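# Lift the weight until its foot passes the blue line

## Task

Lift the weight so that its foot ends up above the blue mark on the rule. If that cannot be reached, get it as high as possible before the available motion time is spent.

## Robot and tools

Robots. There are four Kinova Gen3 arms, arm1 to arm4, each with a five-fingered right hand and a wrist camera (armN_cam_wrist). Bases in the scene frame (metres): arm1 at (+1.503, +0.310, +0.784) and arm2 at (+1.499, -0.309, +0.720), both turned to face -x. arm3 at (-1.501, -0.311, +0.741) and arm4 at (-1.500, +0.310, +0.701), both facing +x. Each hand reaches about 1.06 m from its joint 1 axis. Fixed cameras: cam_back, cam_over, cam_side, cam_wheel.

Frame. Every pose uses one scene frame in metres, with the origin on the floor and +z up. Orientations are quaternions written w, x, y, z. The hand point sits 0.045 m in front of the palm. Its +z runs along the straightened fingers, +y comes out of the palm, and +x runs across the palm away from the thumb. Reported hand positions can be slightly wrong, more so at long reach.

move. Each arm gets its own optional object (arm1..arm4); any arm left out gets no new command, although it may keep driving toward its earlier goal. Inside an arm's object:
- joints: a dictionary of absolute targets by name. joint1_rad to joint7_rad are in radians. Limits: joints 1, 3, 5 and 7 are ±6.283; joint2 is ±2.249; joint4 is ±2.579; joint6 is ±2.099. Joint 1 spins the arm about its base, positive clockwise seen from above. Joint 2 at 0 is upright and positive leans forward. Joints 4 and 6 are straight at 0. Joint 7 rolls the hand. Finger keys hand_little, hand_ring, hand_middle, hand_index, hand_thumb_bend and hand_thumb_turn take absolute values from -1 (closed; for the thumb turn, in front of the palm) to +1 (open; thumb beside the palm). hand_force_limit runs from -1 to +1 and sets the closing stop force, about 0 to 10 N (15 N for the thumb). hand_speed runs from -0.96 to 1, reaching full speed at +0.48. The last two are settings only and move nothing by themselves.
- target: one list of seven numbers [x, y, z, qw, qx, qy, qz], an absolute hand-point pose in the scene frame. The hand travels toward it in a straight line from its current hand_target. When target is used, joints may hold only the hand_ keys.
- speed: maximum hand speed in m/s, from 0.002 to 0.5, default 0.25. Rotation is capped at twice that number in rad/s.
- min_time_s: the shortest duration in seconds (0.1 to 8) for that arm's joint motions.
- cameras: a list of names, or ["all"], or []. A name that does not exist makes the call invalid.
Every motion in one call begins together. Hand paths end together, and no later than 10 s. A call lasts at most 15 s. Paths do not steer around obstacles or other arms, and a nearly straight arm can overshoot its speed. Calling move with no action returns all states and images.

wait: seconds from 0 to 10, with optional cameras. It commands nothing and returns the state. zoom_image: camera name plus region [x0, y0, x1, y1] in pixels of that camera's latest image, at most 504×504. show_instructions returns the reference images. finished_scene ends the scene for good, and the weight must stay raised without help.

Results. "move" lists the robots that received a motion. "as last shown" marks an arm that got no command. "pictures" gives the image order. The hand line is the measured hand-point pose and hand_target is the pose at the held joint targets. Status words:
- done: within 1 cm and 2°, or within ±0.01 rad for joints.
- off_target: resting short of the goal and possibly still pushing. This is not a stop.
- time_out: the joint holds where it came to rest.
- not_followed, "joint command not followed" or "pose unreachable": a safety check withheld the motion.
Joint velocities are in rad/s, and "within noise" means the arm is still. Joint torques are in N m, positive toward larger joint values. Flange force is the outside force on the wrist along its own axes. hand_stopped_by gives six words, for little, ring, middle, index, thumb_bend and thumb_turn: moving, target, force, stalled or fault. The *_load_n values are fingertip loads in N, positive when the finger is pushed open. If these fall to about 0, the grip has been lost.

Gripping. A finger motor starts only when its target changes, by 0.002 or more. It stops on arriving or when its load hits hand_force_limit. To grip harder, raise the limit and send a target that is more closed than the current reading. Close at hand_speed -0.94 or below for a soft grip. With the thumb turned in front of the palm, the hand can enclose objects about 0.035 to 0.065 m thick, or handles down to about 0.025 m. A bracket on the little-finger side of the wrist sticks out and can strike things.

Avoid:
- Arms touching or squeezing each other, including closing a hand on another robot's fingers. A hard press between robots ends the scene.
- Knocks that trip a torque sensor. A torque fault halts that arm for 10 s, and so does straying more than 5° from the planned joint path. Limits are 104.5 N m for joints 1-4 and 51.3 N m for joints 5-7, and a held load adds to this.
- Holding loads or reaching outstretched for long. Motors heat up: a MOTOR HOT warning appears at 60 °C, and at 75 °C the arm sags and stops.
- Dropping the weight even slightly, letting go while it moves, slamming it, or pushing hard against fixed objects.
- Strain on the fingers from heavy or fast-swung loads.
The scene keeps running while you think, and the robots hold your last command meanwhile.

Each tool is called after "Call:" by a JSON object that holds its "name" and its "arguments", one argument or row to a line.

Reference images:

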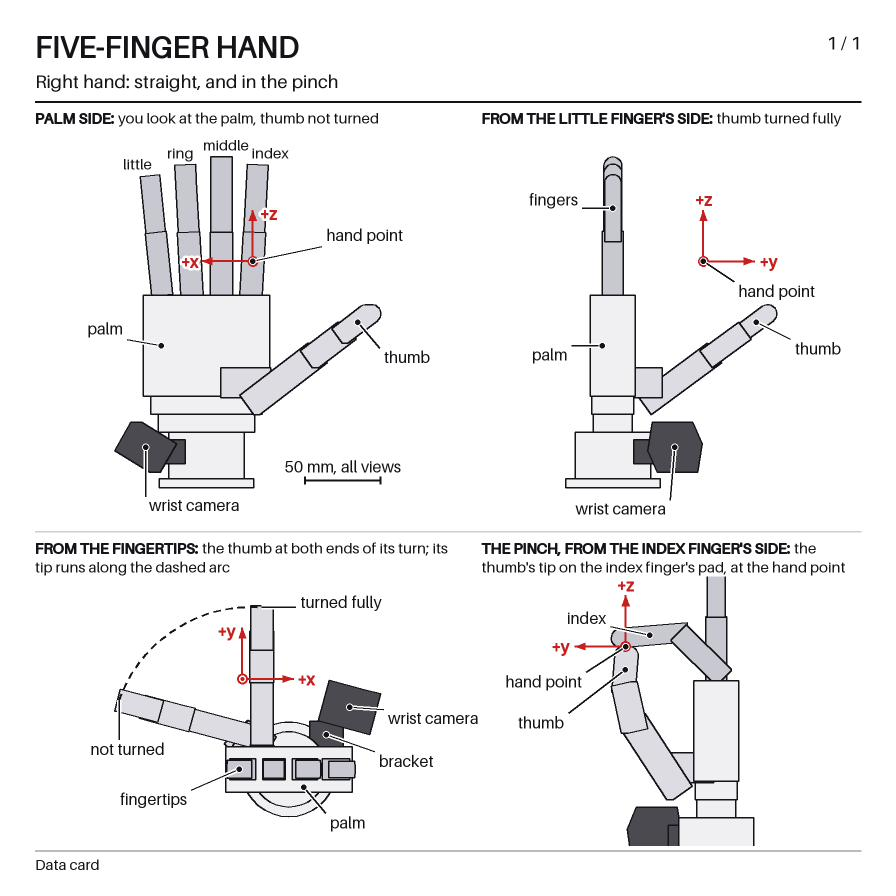

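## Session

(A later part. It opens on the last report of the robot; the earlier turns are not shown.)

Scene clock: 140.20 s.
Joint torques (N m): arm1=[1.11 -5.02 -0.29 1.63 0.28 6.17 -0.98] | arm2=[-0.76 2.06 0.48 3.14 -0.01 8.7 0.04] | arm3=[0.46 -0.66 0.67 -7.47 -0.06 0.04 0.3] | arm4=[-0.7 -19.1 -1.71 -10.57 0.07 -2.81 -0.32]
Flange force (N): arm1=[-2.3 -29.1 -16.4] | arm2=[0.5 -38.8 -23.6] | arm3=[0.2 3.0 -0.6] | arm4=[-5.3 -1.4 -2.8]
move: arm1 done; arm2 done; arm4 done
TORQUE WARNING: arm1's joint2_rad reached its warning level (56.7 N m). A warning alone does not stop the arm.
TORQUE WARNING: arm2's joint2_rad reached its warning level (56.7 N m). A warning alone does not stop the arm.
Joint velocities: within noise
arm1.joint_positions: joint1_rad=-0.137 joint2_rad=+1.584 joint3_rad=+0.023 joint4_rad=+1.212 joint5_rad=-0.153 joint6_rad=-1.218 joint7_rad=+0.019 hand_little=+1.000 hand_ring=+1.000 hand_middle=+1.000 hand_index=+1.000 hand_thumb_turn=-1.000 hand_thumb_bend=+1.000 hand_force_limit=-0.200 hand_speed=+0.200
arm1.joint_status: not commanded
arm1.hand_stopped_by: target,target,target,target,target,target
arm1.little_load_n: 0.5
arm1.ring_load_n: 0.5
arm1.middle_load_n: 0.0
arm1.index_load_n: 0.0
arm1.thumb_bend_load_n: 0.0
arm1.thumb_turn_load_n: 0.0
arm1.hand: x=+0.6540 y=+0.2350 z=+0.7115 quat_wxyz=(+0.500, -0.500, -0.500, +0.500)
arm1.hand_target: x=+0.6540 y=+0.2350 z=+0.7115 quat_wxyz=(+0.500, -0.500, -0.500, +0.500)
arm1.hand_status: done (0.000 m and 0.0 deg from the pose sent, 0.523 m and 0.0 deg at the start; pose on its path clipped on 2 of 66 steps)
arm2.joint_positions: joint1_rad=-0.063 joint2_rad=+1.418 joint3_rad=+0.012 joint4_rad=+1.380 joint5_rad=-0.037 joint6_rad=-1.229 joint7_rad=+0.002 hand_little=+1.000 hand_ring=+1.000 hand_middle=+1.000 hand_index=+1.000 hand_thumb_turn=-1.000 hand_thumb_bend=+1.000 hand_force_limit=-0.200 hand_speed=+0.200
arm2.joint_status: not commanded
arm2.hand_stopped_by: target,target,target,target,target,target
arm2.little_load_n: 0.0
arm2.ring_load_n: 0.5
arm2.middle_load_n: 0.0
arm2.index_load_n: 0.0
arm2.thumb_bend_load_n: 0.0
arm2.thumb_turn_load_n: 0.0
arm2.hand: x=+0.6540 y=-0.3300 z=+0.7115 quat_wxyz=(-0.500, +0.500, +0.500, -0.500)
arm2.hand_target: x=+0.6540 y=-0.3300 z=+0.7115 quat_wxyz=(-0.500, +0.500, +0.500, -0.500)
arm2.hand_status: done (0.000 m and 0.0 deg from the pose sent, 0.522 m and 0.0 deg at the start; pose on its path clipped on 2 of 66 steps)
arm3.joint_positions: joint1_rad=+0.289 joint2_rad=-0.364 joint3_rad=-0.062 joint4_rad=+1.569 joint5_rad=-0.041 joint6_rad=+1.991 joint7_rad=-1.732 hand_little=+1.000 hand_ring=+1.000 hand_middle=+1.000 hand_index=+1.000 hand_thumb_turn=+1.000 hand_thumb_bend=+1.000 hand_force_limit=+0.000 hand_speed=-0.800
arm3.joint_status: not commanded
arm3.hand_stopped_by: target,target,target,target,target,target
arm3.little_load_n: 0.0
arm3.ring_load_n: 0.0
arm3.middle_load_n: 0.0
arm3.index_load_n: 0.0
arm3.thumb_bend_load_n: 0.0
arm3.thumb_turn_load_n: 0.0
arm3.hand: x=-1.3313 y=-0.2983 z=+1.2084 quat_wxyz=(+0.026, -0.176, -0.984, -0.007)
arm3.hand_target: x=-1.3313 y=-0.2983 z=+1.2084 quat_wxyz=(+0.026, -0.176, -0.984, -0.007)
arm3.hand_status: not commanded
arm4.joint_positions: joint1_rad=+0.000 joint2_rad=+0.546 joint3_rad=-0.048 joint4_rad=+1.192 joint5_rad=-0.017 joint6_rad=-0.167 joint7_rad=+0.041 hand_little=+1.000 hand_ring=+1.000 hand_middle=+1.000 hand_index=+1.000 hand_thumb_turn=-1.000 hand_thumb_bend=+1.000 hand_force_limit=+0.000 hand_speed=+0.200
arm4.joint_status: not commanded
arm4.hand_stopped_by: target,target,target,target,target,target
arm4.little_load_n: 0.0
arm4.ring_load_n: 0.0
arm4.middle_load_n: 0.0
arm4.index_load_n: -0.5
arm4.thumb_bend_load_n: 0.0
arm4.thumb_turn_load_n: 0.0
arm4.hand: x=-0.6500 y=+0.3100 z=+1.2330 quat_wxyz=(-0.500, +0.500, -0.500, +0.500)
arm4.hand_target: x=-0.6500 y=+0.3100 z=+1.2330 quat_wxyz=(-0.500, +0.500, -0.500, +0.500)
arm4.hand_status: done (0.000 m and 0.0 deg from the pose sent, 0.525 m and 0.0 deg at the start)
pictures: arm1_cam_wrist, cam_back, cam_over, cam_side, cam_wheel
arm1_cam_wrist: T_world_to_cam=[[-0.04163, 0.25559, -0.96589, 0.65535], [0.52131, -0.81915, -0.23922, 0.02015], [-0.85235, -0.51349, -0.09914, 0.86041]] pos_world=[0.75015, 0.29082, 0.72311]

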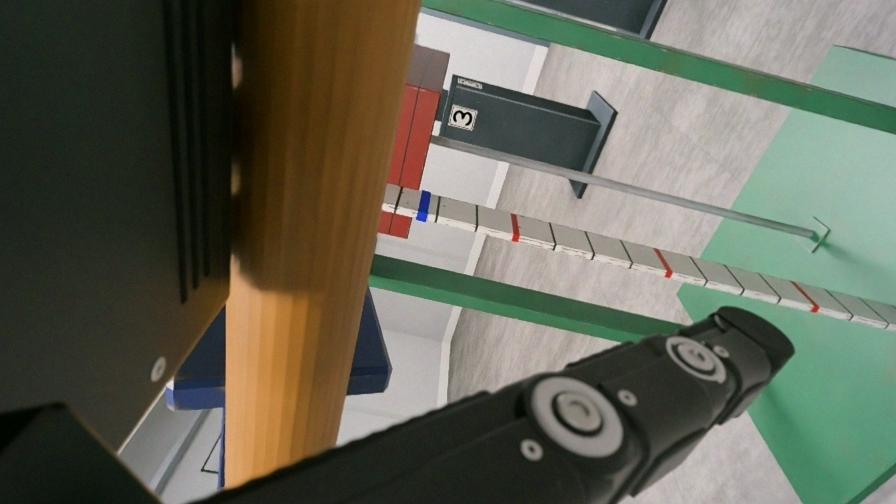

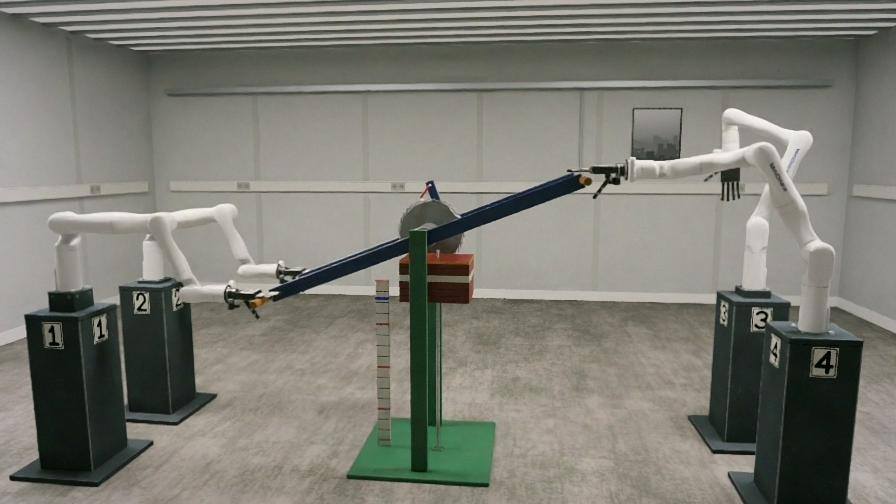

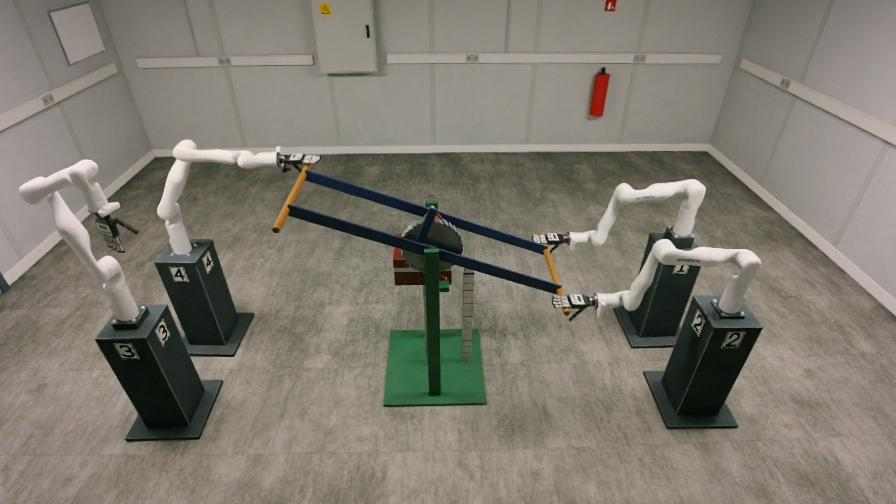

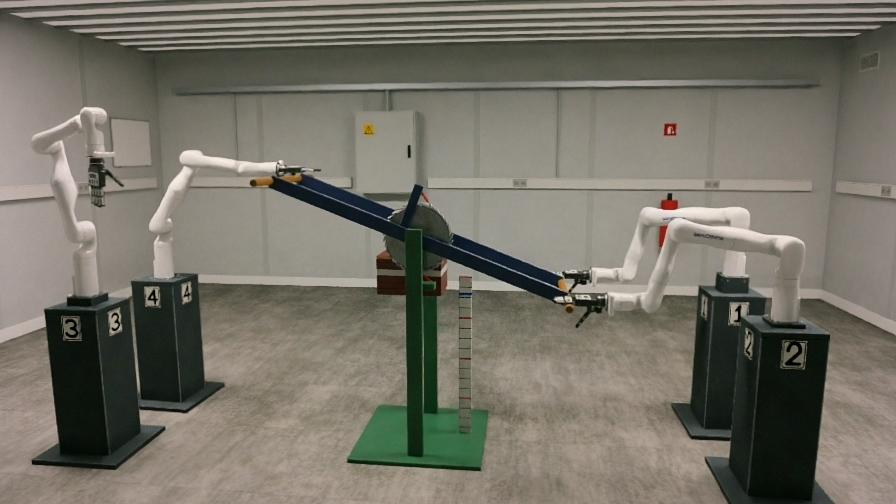

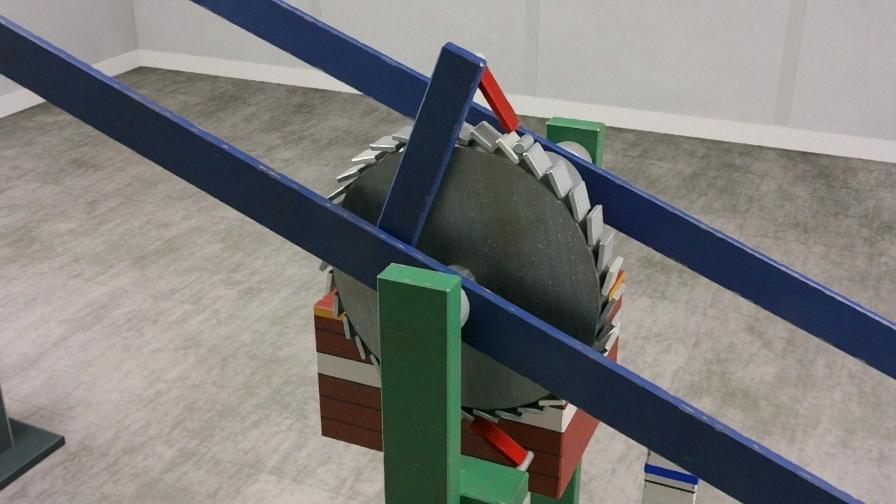

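Call:
{"name": "move", "arguments": {
  "arm1": {"target": [0.654, 0.235, 1.028, 0.5, -0.5, -0.5, 0.5], "speed": 0.35},
  "arm2": {"target": [0.654, -0.33, 1.028, 0.5, -0.5, -0.5, 0.5], "speed": 0.35},
  "arm4": {"target": [-0.65, 0.31, 0.930, 0.5, -0.5, 0.5, -0.5], "speed": 0.35},
  "cameras": ["cam_side", "cam_back"]
}}

Scene clock: 143.90 s.
Joint torques (N m): arm1=[1.11 -22.2 1.1 -7.73 0.32 -2.39 -0.8] | arm2=[-0.35 -20.72 1.31 -9.32 -0.13 -2.39 0.08] | arm3=[0.47 -0.69 0.71 -7.47 -0.07 0.05 0.31] | arm4=[-0.66 -21.33 -1.85 -7.69 0.16 -2.86 -0.29]
Flange force (N): arm1=[-3.2 -0.3 -1.2] | arm2=[1.6 -0.4 -5.7] | arm3=[0.1 3.1 -0.6] | arm4=[0.5 -3.1 -1.9]
move: arm1 done; arm2 done; arm4 done
Joint velocities: within noise
arm1.joint_positions: joint1_rad=-0.140 joint2_rad=+0.907 joint3_rad=+0.037 joint4_rad=+1.552 joint5_rad=-0.159 joint6_rad=-0.883 joint7_rad=+0.061 hand_little=+1.000 hand_ring=+1.000 hand_middle=+1.000 hand_index=+1.000 hand_thumb_turn=-1.000 hand_thumb_bend=+1.000 hand_force_limit=-0.200 hand_speed=+0.200
arm1.joint_status: not commanded
arm1.hand_stopped_by: target,target,target,target,target,target
arm1.little_load_n: 0.0
arm1.ring_load_n: -0.5
arm1.middle_load_n: 0.0
arm1.index_load_n: -0.5
arm1.thumb_bend_load_n: 0.0
arm1.thumb_turn_load_n: 0.0
arm1.hand: x=+0.6540 y=+0.2350 z=+1.0280 quat_wxyz=(+0.500, -0.500, -0.500, +0.500)
arm1.hand_target: x=+0.6540 y=+0.2350 z=+1.0280 quat_wxyz=(+0.500, -0.500, -0.500, +0.500)
arm1.hand_status: done (0.000 m and 0.0 deg from the pose sent, 0.316 m and 0.0 deg at the start)
arm2.joint_positions: joint1_rad=-0.072 joint2_rad=+0.773 joint3_rad=+0.025 joint4_rad=+1.560 joint5_rad=-0.040 joint6_rad=-0.764 joint7_rad=+0.013 hand_little=+1.000 hand_ring=+1.000 hand_middle=+1.000 hand_index=+1.000 hand_thumb_turn=-1.000 hand_thumb_bend=+1.000 hand_force_limit=-0.200 hand_speed=+0.200
arm2.joint_status: not commanded
arm2.hand_stopped_by: target,target,target,target,target,target
arm2.little_load_n: 0.0
arm2.ring_load_n: 0.0
arm2.middle_load_n: 0.0
arm2.index_load_n: 0.0
arm2.thumb_bend_load_n: -0.5
arm2.thumb_turn_load_n: 0.5
arm2.hand: x=+0.6540 y=-0.3300 z=+1.0279 quat_wxyz=(-0.500, +0.500, +0.500, -0.500)
arm2.hand_target: x=+0.6540 y=-0.3300 z=+1.0280 quat_wxyz=(-0.500, +0.500, +0.500, -0.500)
arm2.hand_status: done (0.000 m and 0.0 deg from the pose sent, 0.317 m and 0.0 deg at the start)
arm3: as last shown
arm4.joint_positions: joint1_rad=+0.016 joint2_rad=+0.926 joint3_rad=-0.070 joint4_rad=+1.556 joint5_rad=+0.014 joint6_rad=-0.910 joint7_rad=+0.048 hand_little=+1.000 hand_ring=+1.000 hand_middle=+1.000 hand_index=+1.000 hand_thumb_turn=-1.000 hand_thumb_bend=+1.000 hand_force_limit=+0.000 hand_speed=+0.200
arm4.joint_status: not commanded
arm4.hand_stopped_by: target,target,target,target,target,target
arm4.little_load_n: 0.0
arm4.ring_load_n: -0.5
arm4.middle_load_n: 0.0
arm4.index_load_n: 0.0
arm4.thumb_bend_load_n: 0.0
arm4.thumb_turn_load_n: 0.0
arm4.hand: x=-0.6500 y=+0.3100 z=+0.9300 quat_wxyz=(-0.500, +0.500, -0.500, +0.500)
arm4.hand_target: x=-0.6500 y=+0.3100 z=+0.9300 quat_wxyz=(-0.500, +0.500, -0.500, +0.500)
arm4.hand_status: done (0.000 m and 0.0 deg from the pose sent, 0.303 m and 0.0 deg at the start)
pictures: cam_back, cam_side

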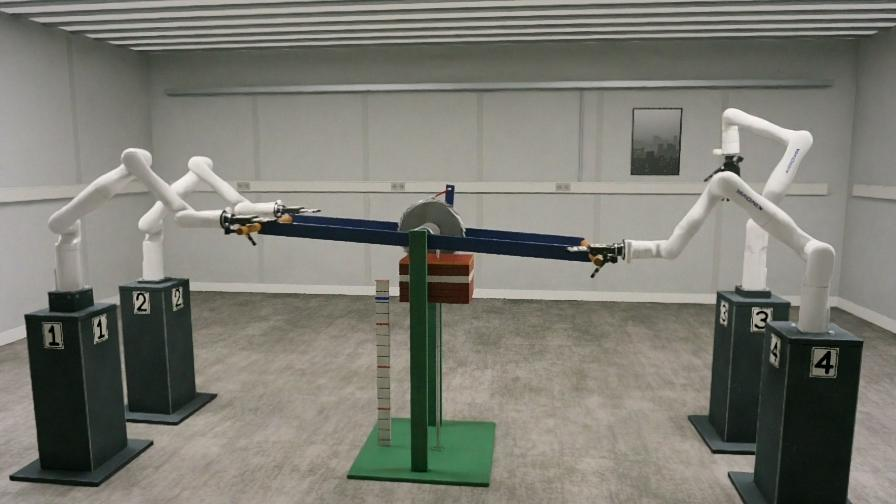

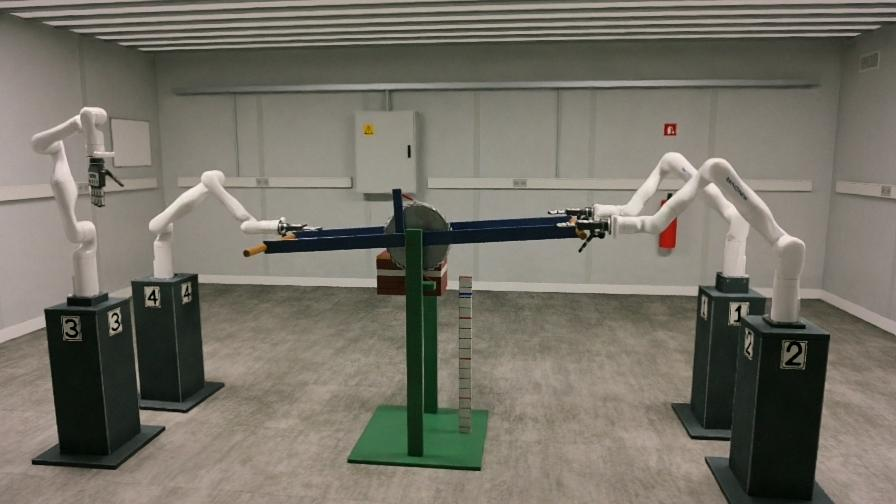

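Call:
{"name": "move", "arguments": {
  "arm1": {"target": [0.654, 0.235, 0.7115, 0.5, -0.5, -0.5, 0.5], "speed": 0.33},
  "arm2": {"target": [0.654, -0.33, 0.7115, 0.5, -0.5, -0.5, 0.5], "speed": 0.33},
  "arm4": {"target": [-0.65, 0.31, 1.233, 0.5, -0.5, 0.5, -0.5], "speed": 0.35},
  "cameras": ["cam_side", "cam_back", "cam_wheel", "arm1_cam_wrist"]
}}

Scene clock: 145.70 s.
Joint torques (N m): arm1=[0.56 -7.33 -0.32 0.67 0.44 5.18 -1.01] | arm2=[-1.06 0.91 0.4 2.64 0.05 8.2 0.07] | arm3=[0.41 -0.64 0.65 -7.49 -0.09 0.05 0.27] | arm4=[-0.68 -19.04 -1.69 -10.55 0.04 -2.87 -0.3]
Flange force (N): arm1=[-1.6 -25.9 -15.0] | arm2=[0.9 -37.3 -23.0] | arm3=[0.2 2.7 -0.5] | arm4=[-5.2 -1.7 -2.7]
move: arm1 done; arm2 done; arm4 done
Joint velocities: within noise
arm1.joint_positions: joint1_rad=-0.137 joint2_rad=+1.584 joint3_rad=+0.022 joint4_rad=+1.212 joint5_rad=-0.153 joint6_rad=-1.218 joint7_rad=+0.019 hand_little=+1.000 hand_ring=+1.000 hand_middle=+1.000 hand_index=+1.000 hand_thumb_turn=-1.000 hand_thumb_bend=+1.000 hand_force_limit=-0.200 hand_speed=+0.200
arm1.joint_status: not commanded
arm1.hand_stopped_by: target,target,target,target,target,target
arm1.little_load_n: 0.0
arm1.ring_load_n: 0.0
arm1.middle_load_n: 0.0
arm1.index_load_n: 0.0
arm1.thumb_bend_load_n: 0.0
arm1.thumb_turn_load_n: 0.0
arm1.hand: x=+0.6540 y=+0.2350 z=+0.7115 quat_wxyz=(+0.500, -0.500, -0.500, +0.500)
arm1.hand_target: x=+0.6540 y=+0.2350 z=+0.7115 quat_wxyz=(+0.500, -0.500, -0.500, +0.500)
arm1.hand_status: done (0.000 m and 0.0 deg from the pose sent, 0.316 m and 0.0 deg at the start)
arm2.joint_positions: joint1_rad=-0.063 joint2_rad=+1.418 joint3_rad=+0.013 joint4_rad=+1.380 joint5_rad=-0.037 joint6_rad=-1.229 joint7_rad=+0.002 hand_little=+1.000 hand_ring=+1.000 hand_middle=+1.000 hand_index=+1.000 hand_thumb_turn=-1.000 hand_thumb_bend=+1.000 hand_force_limit=-0.200 hand_speed=+0.200
arm2.joint_status: not commanded
arm2.hand_stopped_by: target,target,target,target,target,target
arm2.little_load_n: 0.0
arm2.ring_load_n: 0.0
arm2.middle_load_n: 0.5
arm2.index_load_n: 0.5
arm2.thumb_bend_load_n: 0.0
arm2.thumb_turn_load_n: 0.0
arm2.hand: x=+0.6540 y=-0.3300 z=+0.7114 quat_wxyz=(-0.500, +0.500, +0.500, -0.500)
arm2.hand_target: x=+0.6540 y=-0.3300 z=+0.7115 quat_wxyz=(-0.500, +0.500, +0.500, -0.500)
arm2.hand_status: done (0.000 m and 0.0 deg from the pose sent, 0.316 m and 0.0 deg at the start)
arm3: as last shown
arm4.joint_positions: joint1_rad=+0.001 joint2_rad=+0.546 joint3_rad=-0.048 joint4_rad=+1.192 joint5_rad=-0.018 joint6_rad=-0.167 joint7_rad=+0.043 hand_little=+1.000 hand_ring=+1.000 hand_middle=+1.000 hand_index=+1.000 hand_thumb_turn=-1.000 hand_thumb_bend=+1.000 hand_force_limit=+0.000 hand_speed=+0.200
arm4.joint_status: not commanded
arm4.hand_stopped_by: target,target,target,target,target,target
arm4.little_load_n: 0.0
arm4.ring_load_n: 0.0
arm4.middle_load_n: 0.0
arm4.index_load_n: 0.0
arm4.thumb_bend_load_n: 0.0
arm4.thumb_turn_load_n: 0.0
arm4.hand: x=-0.6500 y=+0.3100 z=+1.2330 quat_wxyz=(-0.500, +0.500, -0.500, +0.500)
arm4.hand_target: x=-0.6500 y=+0.3100 z=+1.2330 quat_wxyz=(-0.500, +0.500, -0.500, +0.500)
arm4.hand_status: done (0.000 m and 0.0 deg from the pose sent, 0.303 m and 0.0 deg at the start)
pictures: arm1_cam_wrist, cam_back, cam_side, cam_wheel
arm1_cam_wrist: T_world_to_cam=[[-0.04155, 0.25563, -0.96588, 0.65527], [0.52137, -0.81911, -0.23922, 0.02009], [-0.85232, -0.51353, -0.09924, 0.86047]] pos_world=[0.75015, 0.29082, 0.72311]

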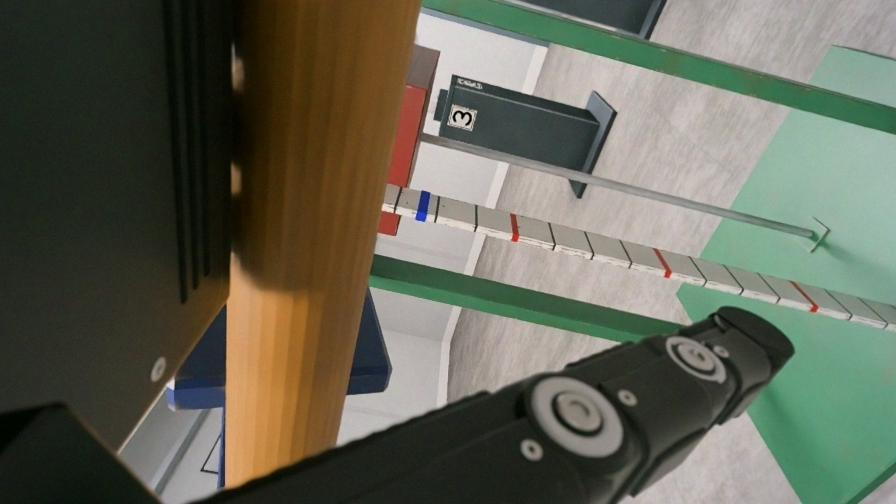

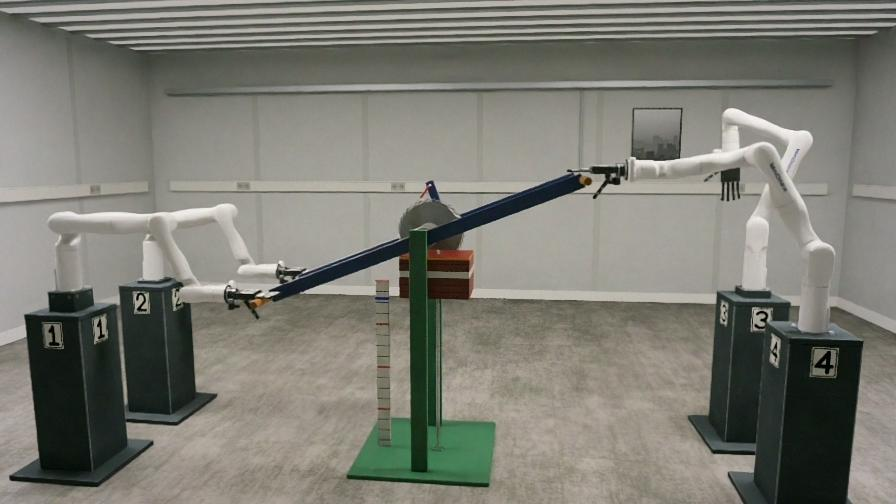

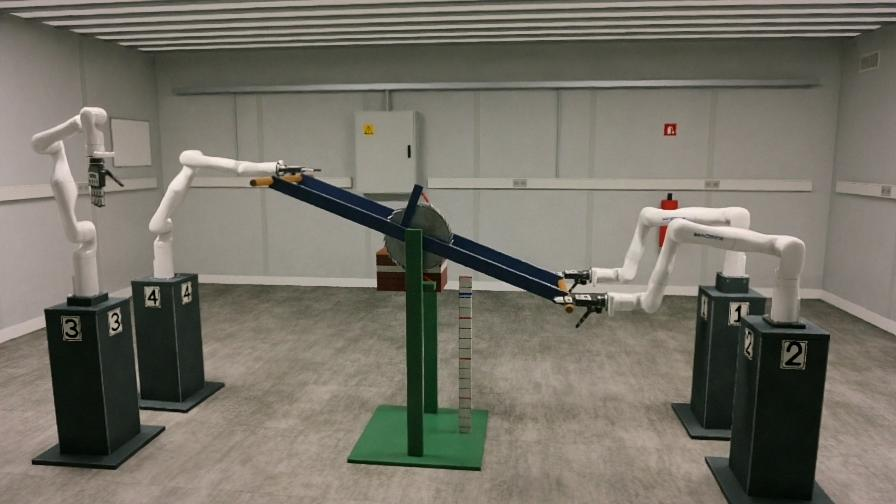

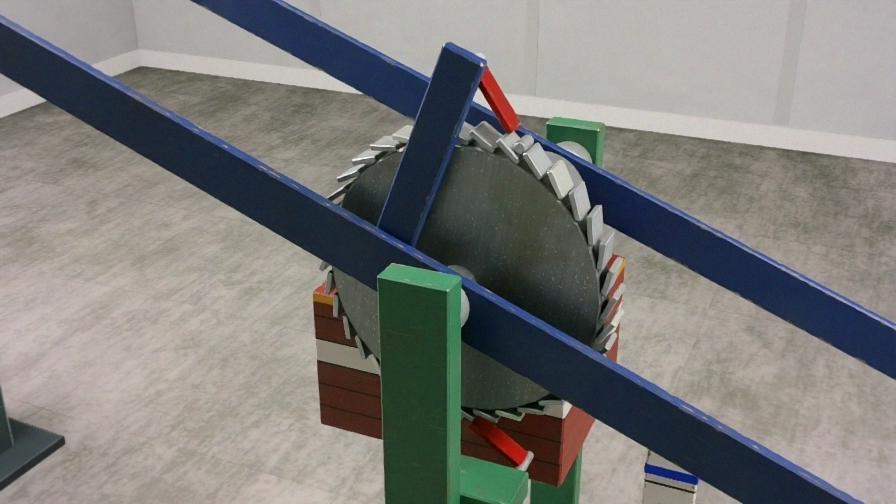

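Call:
{"name": "zoom_image", "arguments": {
  "camera": "cam_side",
  "region": [360, 230, 490, 330]
}}

Call:
{"name": "zoom_image", "arguments": {
  "camera": "cam_back",
  "region": [360, 230, 490, 330]
}}

Call:
{"name": "zoom_image", "arguments": {
  "camera": "arm1_cam_wrist",
  "region": [360, 100, 560, 250]
}}

Scaled by 3.877 from the camera's image (finer frame: 1280x720).

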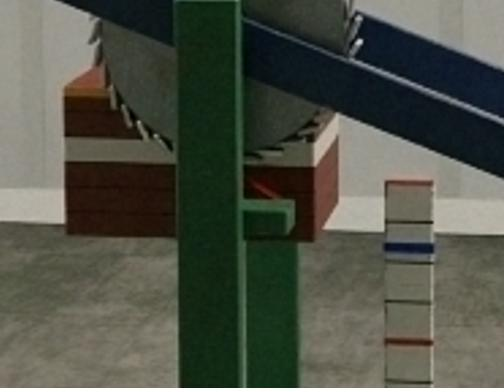

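Scaled by 3.877 from the camera's image (finer frame: 1280x720).

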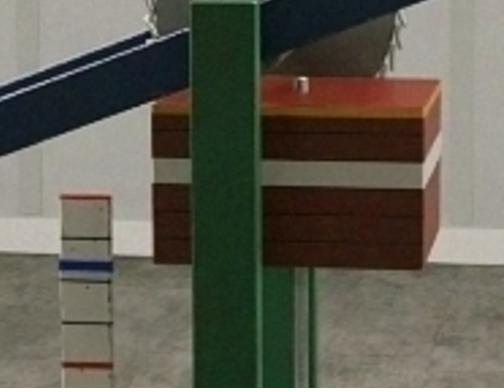

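Scaled by 2.520 from the camera's image (finer frame: 1280x720).

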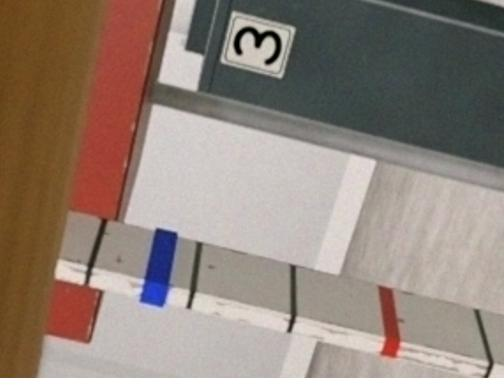

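Call:
{"name": "move", "arguments": {
  "arm1": {"target": [0.654, 0.235, 0.765, 0.5, -0.5, -0.5, 0.5], "speed": 0.06},
  "arm2": {"target": [0.654, -0.33, 0.765, 0.5, -0.5, -0.5, 0.5], "speed": 0.06},
  "cameras": ["cam_side", "cam_back", "cam_wheel", "arm1_cam_wrist"]
}}

Scene clock: 148.70 s.
Joint torques (N m): arm1=[1.2 -23.83 1.24 -5.47 0.28 -2.42 -0.78] | arm2=[-0.37 -22.81 1.35 -6.39 -0.11 -2.41 0.1] | arm3=[0.41 -0.67 0.65 -7.48 -0.08 0.05 0.32] | arm4=[-0.63 -19.07 -1.71 -10.63 0.05 -2.86 -0.25]
Flange force (N): arm1=[-2.8 -0.8 -1.1] | arm2=[0.4 -3.1 -4.8] | arm3=[0.2 2.9 -0.5] | arm4=[-5.6 -1.4 -3.0]
move: arm1 done; arm2 done
Joint velocities: within noise
arm1.joint_positions: joint1_rad=-0.137 joint2_rad=+1.459 joint3_rad=+0.024 joint4_rad=+1.327 joint5_rad=-0.150 joint6_rad=-1.207 joint7_rad=+0.019 hand_little=+1.000 hand_ring=+1.000 hand_middle=+1.000 hand_index=+1.000 hand_thumb_turn=-1.000 hand_thumb_bend=+1.000 hand_force_limit=-0.200 hand_speed=+0.200
arm1.joint_status: not commanded
arm1.hand_stopped_by: target,target,target,target,target,target
arm1.little_load_n: 0.0
arm1.ring_load_n: 0.0
arm1.middle_load_n: 0.0
arm1.index_load_n: 0.0
arm1.thumb_bend_load_n: 0.0
arm1.thumb_turn_load_n: 0.0
arm1.hand: x=+0.6540 y=+0.2350 z=+0.7650 quat_wxyz=(+0.500, -0.500, -0.500, +0.500)
arm1.hand_target: x=+0.6540 y=+0.2350 z=+0.7650 quat_wxyz=(+0.500, -0.500, -0.500, +0.500)
arm1.hand_status: done (0.000 m and 0.0 deg from the pose sent, 0.053 m and 0.0 deg at the start)
arm2.joint_positions: joint1_rad=-0.064 joint2_rad=+1.298 joint3_rad=+0.014 joint4_rad=+1.464 joint5_rad=-0.037 joint6_rad=-1.193 joint7_rad=+0.002 hand_little=+1.000 hand_ring=+1.000 hand_middle=+1.000 hand_index=+1.000 hand_thumb_turn=-1.000 hand_thumb_bend=+1.000 hand_force_limit=-0.200 hand_speed=+0.200
arm2.joint_status: not commanded
arm2.hand_stopped_by: target,target,target,target,target,target
arm2.little_load_n: 0.0
arm2.ring_load_n: 0.0
arm2.middle_load_n: 0.0
arm2.index_load_n: 0.0
arm2.thumb_bend_load_n: 0.0
arm2.thumb_turn_load_n: 0.0
arm2.hand: x=+0.6540 y=-0.3300 z=+0.7650 quat_wxyz=(-0.500, +0.500, +0.500, -0.500)
arm2.hand_target: x=+0.6540 y=-0.3300 z=+0.7650 quat_wxyz=(-0.500, +0.500, +0.500, -0.500)
arm2.hand_status: done (0.000 m and 0.0 deg from the pose sent, 0.054 m and 0.0 deg at the start)
arm3, arm4: as last shown
arm3.thumb_bend_load_n: -0.5
pictures: arm1_cam_wrist, cam_back, cam_side, cam_wheel
arm1_cam_wrist: T_world_to_cam=[[-0.04153, 0.25565, -0.96588, 0.70689], [0.52126, -0.81918, -0.23923, 0.03309], [-0.85239, -0.51341, -0.09924, 0.86585]] pos_world=[0.75015, 0.29092, 0.77661]

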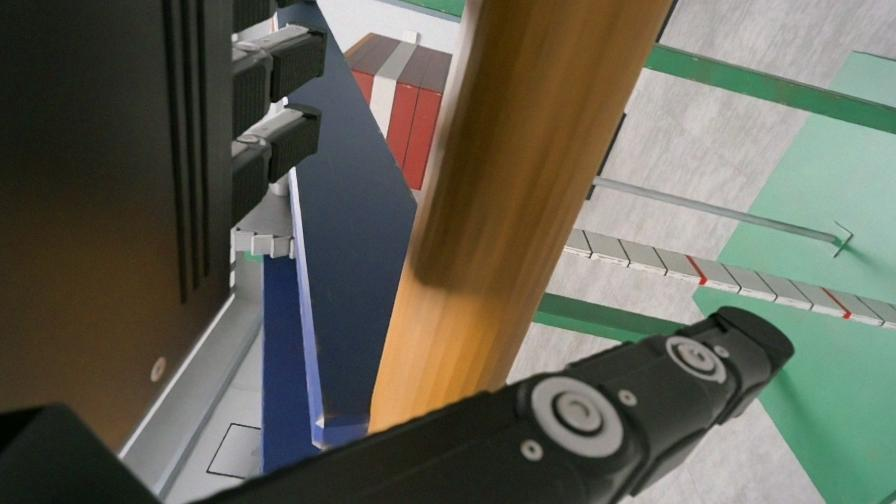

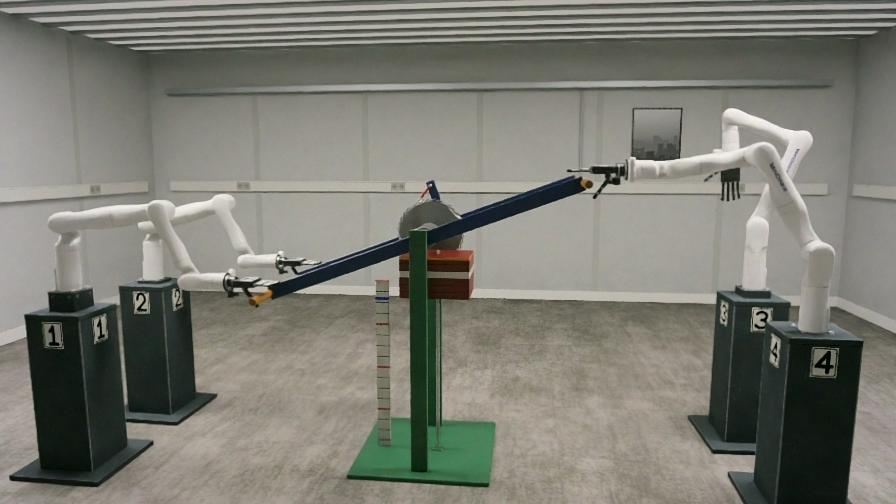

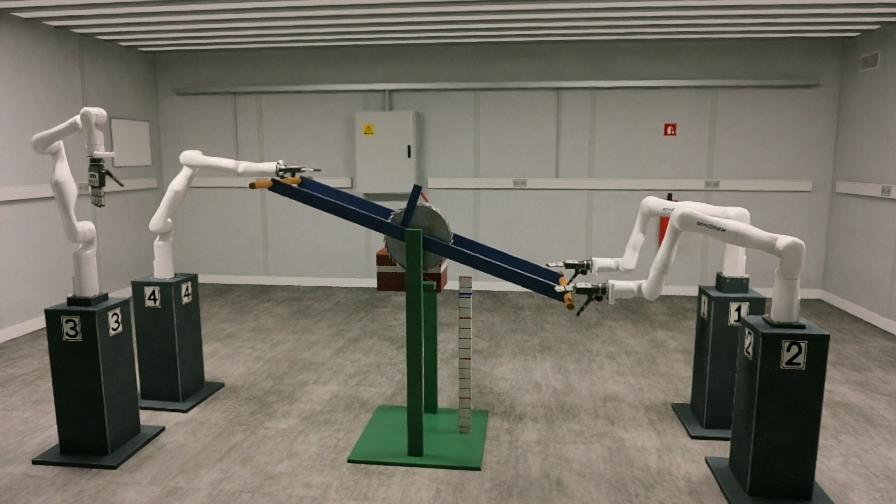

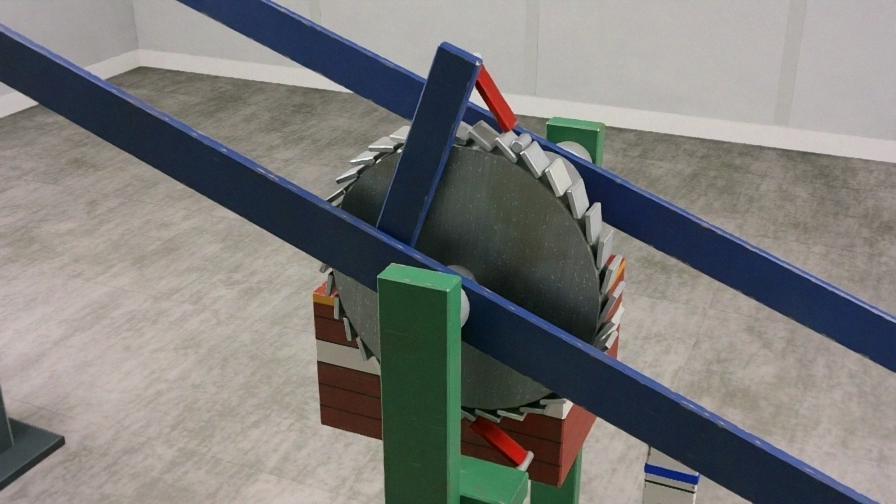

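Call:
{"name": "zoom_image", "arguments": {
  "camera": "cam_side",
  "region": [360, 230, 490, 330]
}}

Call:
{"name": "zoom_image", "arguments": {
  "camera": "cam_back",
  "region": [360, 230, 490, 330]
}}

Call:
{"name": "wait", "arguments": {
  "seconds": 1.0,
  "cameras": ["cam_back", "cam_wheel"]
}}

Scaled by 3.877 from the camera's image (finer frame: 1280x720).

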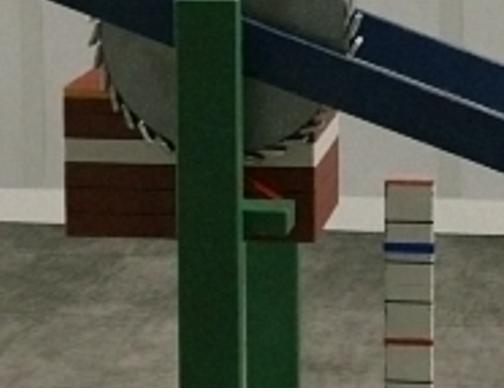

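Scaled by 3.877 from the camera's image (finer frame: 1280x720).

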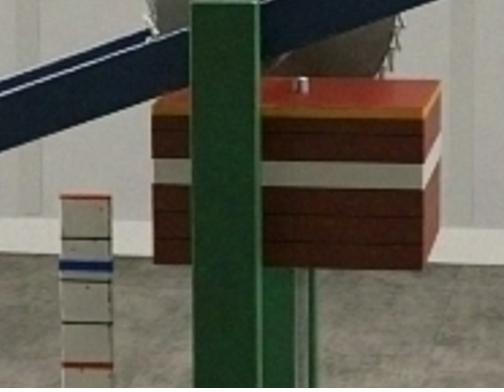

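Scene clock: 151.10 s.
Joint torques (N m): arm1=[1.18 -23.89 1.21 -5.41 0.26 -2.42 -0.76] | arm2=[-0.33 -22.91 1.46 -6.45 -0.17 -2.4 0.08] | arm3=[0.4 -0.6 0.68 -7.48 -0.08 0.03 0.31] | arm4=[-0.62 -19.02 -1.7 -10.57 0.04 -2.8 -0.28]
Flange force (N): arm1=[-2.7 -0.5 -0.8] | arm2=[0.4 -3.0 -5.0] | arm3=[0.4 3.0 -0.5] | arm4=[-5.5 -1.4 -3.0]
Joint velocities: within noise
arm1.joint_positions: joint1_rad=-0.137 joint2_rad=+1.459 joint3_rad=+0.024 joint4_rad=+1.327 joint5_rad=-0.150 joint6_rad=-1.207 joint7_rad=+0.019 hand_little=+1.000 hand_ring=+1.000 hand_middle=+1.000 hand_index=+1.000 hand_thumb_turn=-1.000 hand_thumb_bend=+1.000 hand_force_limit=-0.200 hand_speed=+0.200
arm1.joint_status: not commanded
arm1.hand_stopped_by: target,target,target,target,target,target
arm1.little_load_n: 0.0
arm1.ring_load_n: -0.5
arm1.middle_load_n: 0.0
arm1.index_load_n: 0.0
arm1.thumb_bend_load_n: 0.0
arm1.thumb_turn_load_n: 0.0
arm1.hand: x=+0.6540 y=+0.2350 z=+0.7650 quat_wxyz=(+0.500, -0.500, -0.500, +0.500)
arm1.hand_target: x=+0.6540 y=+0.2350 z=+0.7650 quat_wxyz=(+0.500, -0.500, -0.500, +0.500)
arm1.hand_status: done (0.000 m and 0.0 deg from the pose sent, 0.053 m and 0.0 deg at the start)
arm2.joint_positions: joint1_rad=-0.064 joint2_rad=+1.298 joint3_rad=+0.014 joint4_rad=+1.464 joint5_rad=-0.037 joint6_rad=-1.193 joint7_rad=+0.002 hand_little=+1.000 hand_ring=+1.000 hand_middle=+1.000 hand_index=+1.000 hand_thumb_turn=-1.000 hand_thumb_bend=+1.000 hand_force_limit=-0.200 hand_speed=+0.200
arm2.joint_status: not commanded
arm2.hand_stopped_by: target,target,target,target,target,target
arm2.little_load_n: 0.0
arm2.ring_load_n: 0.0
arm2.middle_load_n: 0.0
arm2.index_load_n: 0.0
arm2.thumb_bend_load_n: 0.0
arm2.thumb_turn_load_n: 0.0
arm2.hand: x=+0.6540 y=-0.3300 z=+0.7650 quat_wxyz=(-0.500, +0.500, +0.500, -0.500)
arm2.hand_target: x=+0.6540 y=-0.3300 z=+0.7650 quat_wxyz=(-0.500, +0.500, +0.500, -0.500)
arm2.hand_status: done (0.000 m and 0.0 deg from the pose sent, 0.054 m and 0.0 deg at the start)
arm3.joint_positions: joint1_rad=+0.289 joint2_rad=-0.364 joint3_rad=-0.062 joint4_rad=+1.569 joint5_rad=-0.041 joint6_rad=+1.991 joint7_rad=-1.732 hand_little=+1.000 hand_ring=+1.000 hand_middle=+1.000 hand_index=+1.000 hand_thumb_turn=+1.000 hand_thumb_bend=+1.000 hand_force_limit=+0.000 hand_speed=-0.800
arm3.joint_status: not commanded
arm3.hand_stopped_by: target,target,target,target,target,target
arm3.little_load_n: 0.0
arm3.ring_load_n: 0.0
arm3.middle_load_n: 0.0
arm3.index_load_n: 0.0
arm3.thumb_bend_load_n: -0.5
arm3.thumb_turn_load_n: 0.0
arm3.hand: x=-1.3313 y=-0.2983 z=+1.2084 quat_wxyz=(+0.026, -0.176, -0.984, -0.007)
arm3.hand_target: x=-1.3313 y=-0.2983 z=+1.2084 quat_wxyz=(+0.026, -0.176, -0.984, -0.007)
arm3.hand_status: not commanded
arm4.joint_positions: joint1_rad=+0.001 joint2_rad=+0.546 joint3_rad=-0.048 joint4_rad=+1.192 joint5_rad=-0.018 joint6_rad=-0.167 joint7_rad=+0.043 hand_little=+1.000 hand_ring=+1.000 hand_middle=+1.000 hand_index=+1.000 hand_thumb_turn=-1.000 hand_thumb_bend=+1.000 hand_force_limit=+0.000 hand_speed=+0.200
arm4.joint_status: not commanded
arm4.hand_stopped_by: target,target,target,target,target,target
arm4.little_load_n: 0.0
arm4.ring_load_n: 0.0
arm4.middle_load_n: 0.0
arm4.index_load_n: 0.0
arm4.thumb_bend_load_n: 0.0
arm4.thumb_turn_load_n: 0.0
arm4.hand: x=-0.6500 y=+0.3100 z=+1.2330 quat_wxyz=(-0.500, +0.500, -0.500, +0.500)
arm4.hand_target: x=-0.6500 y=+0.3100 z=+1.2330 quat_wxyz=(-0.500, +0.500, -0.500, +0.500)
arm4.hand_status: not commanded
wait: 1.00 s; at rest from the start

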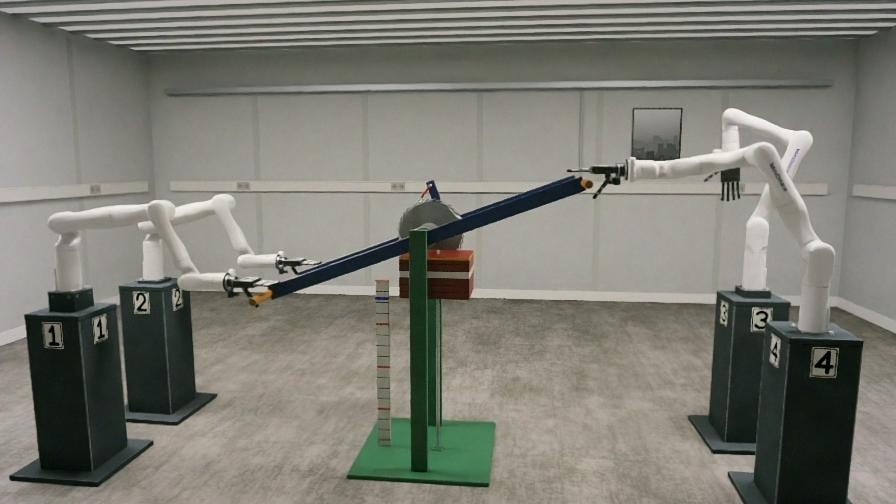

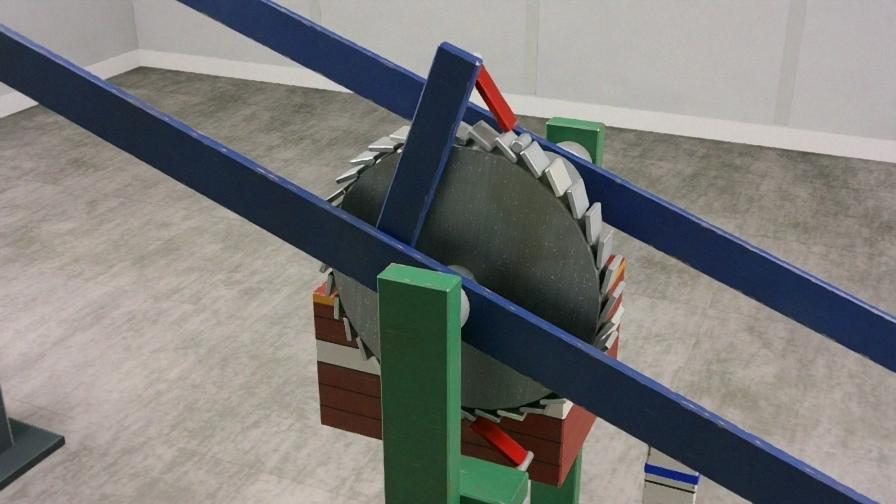

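Call:
{"name": "finished_scene", "arguments": {
  "scene": 1
}}

The scene is finished: the task was done.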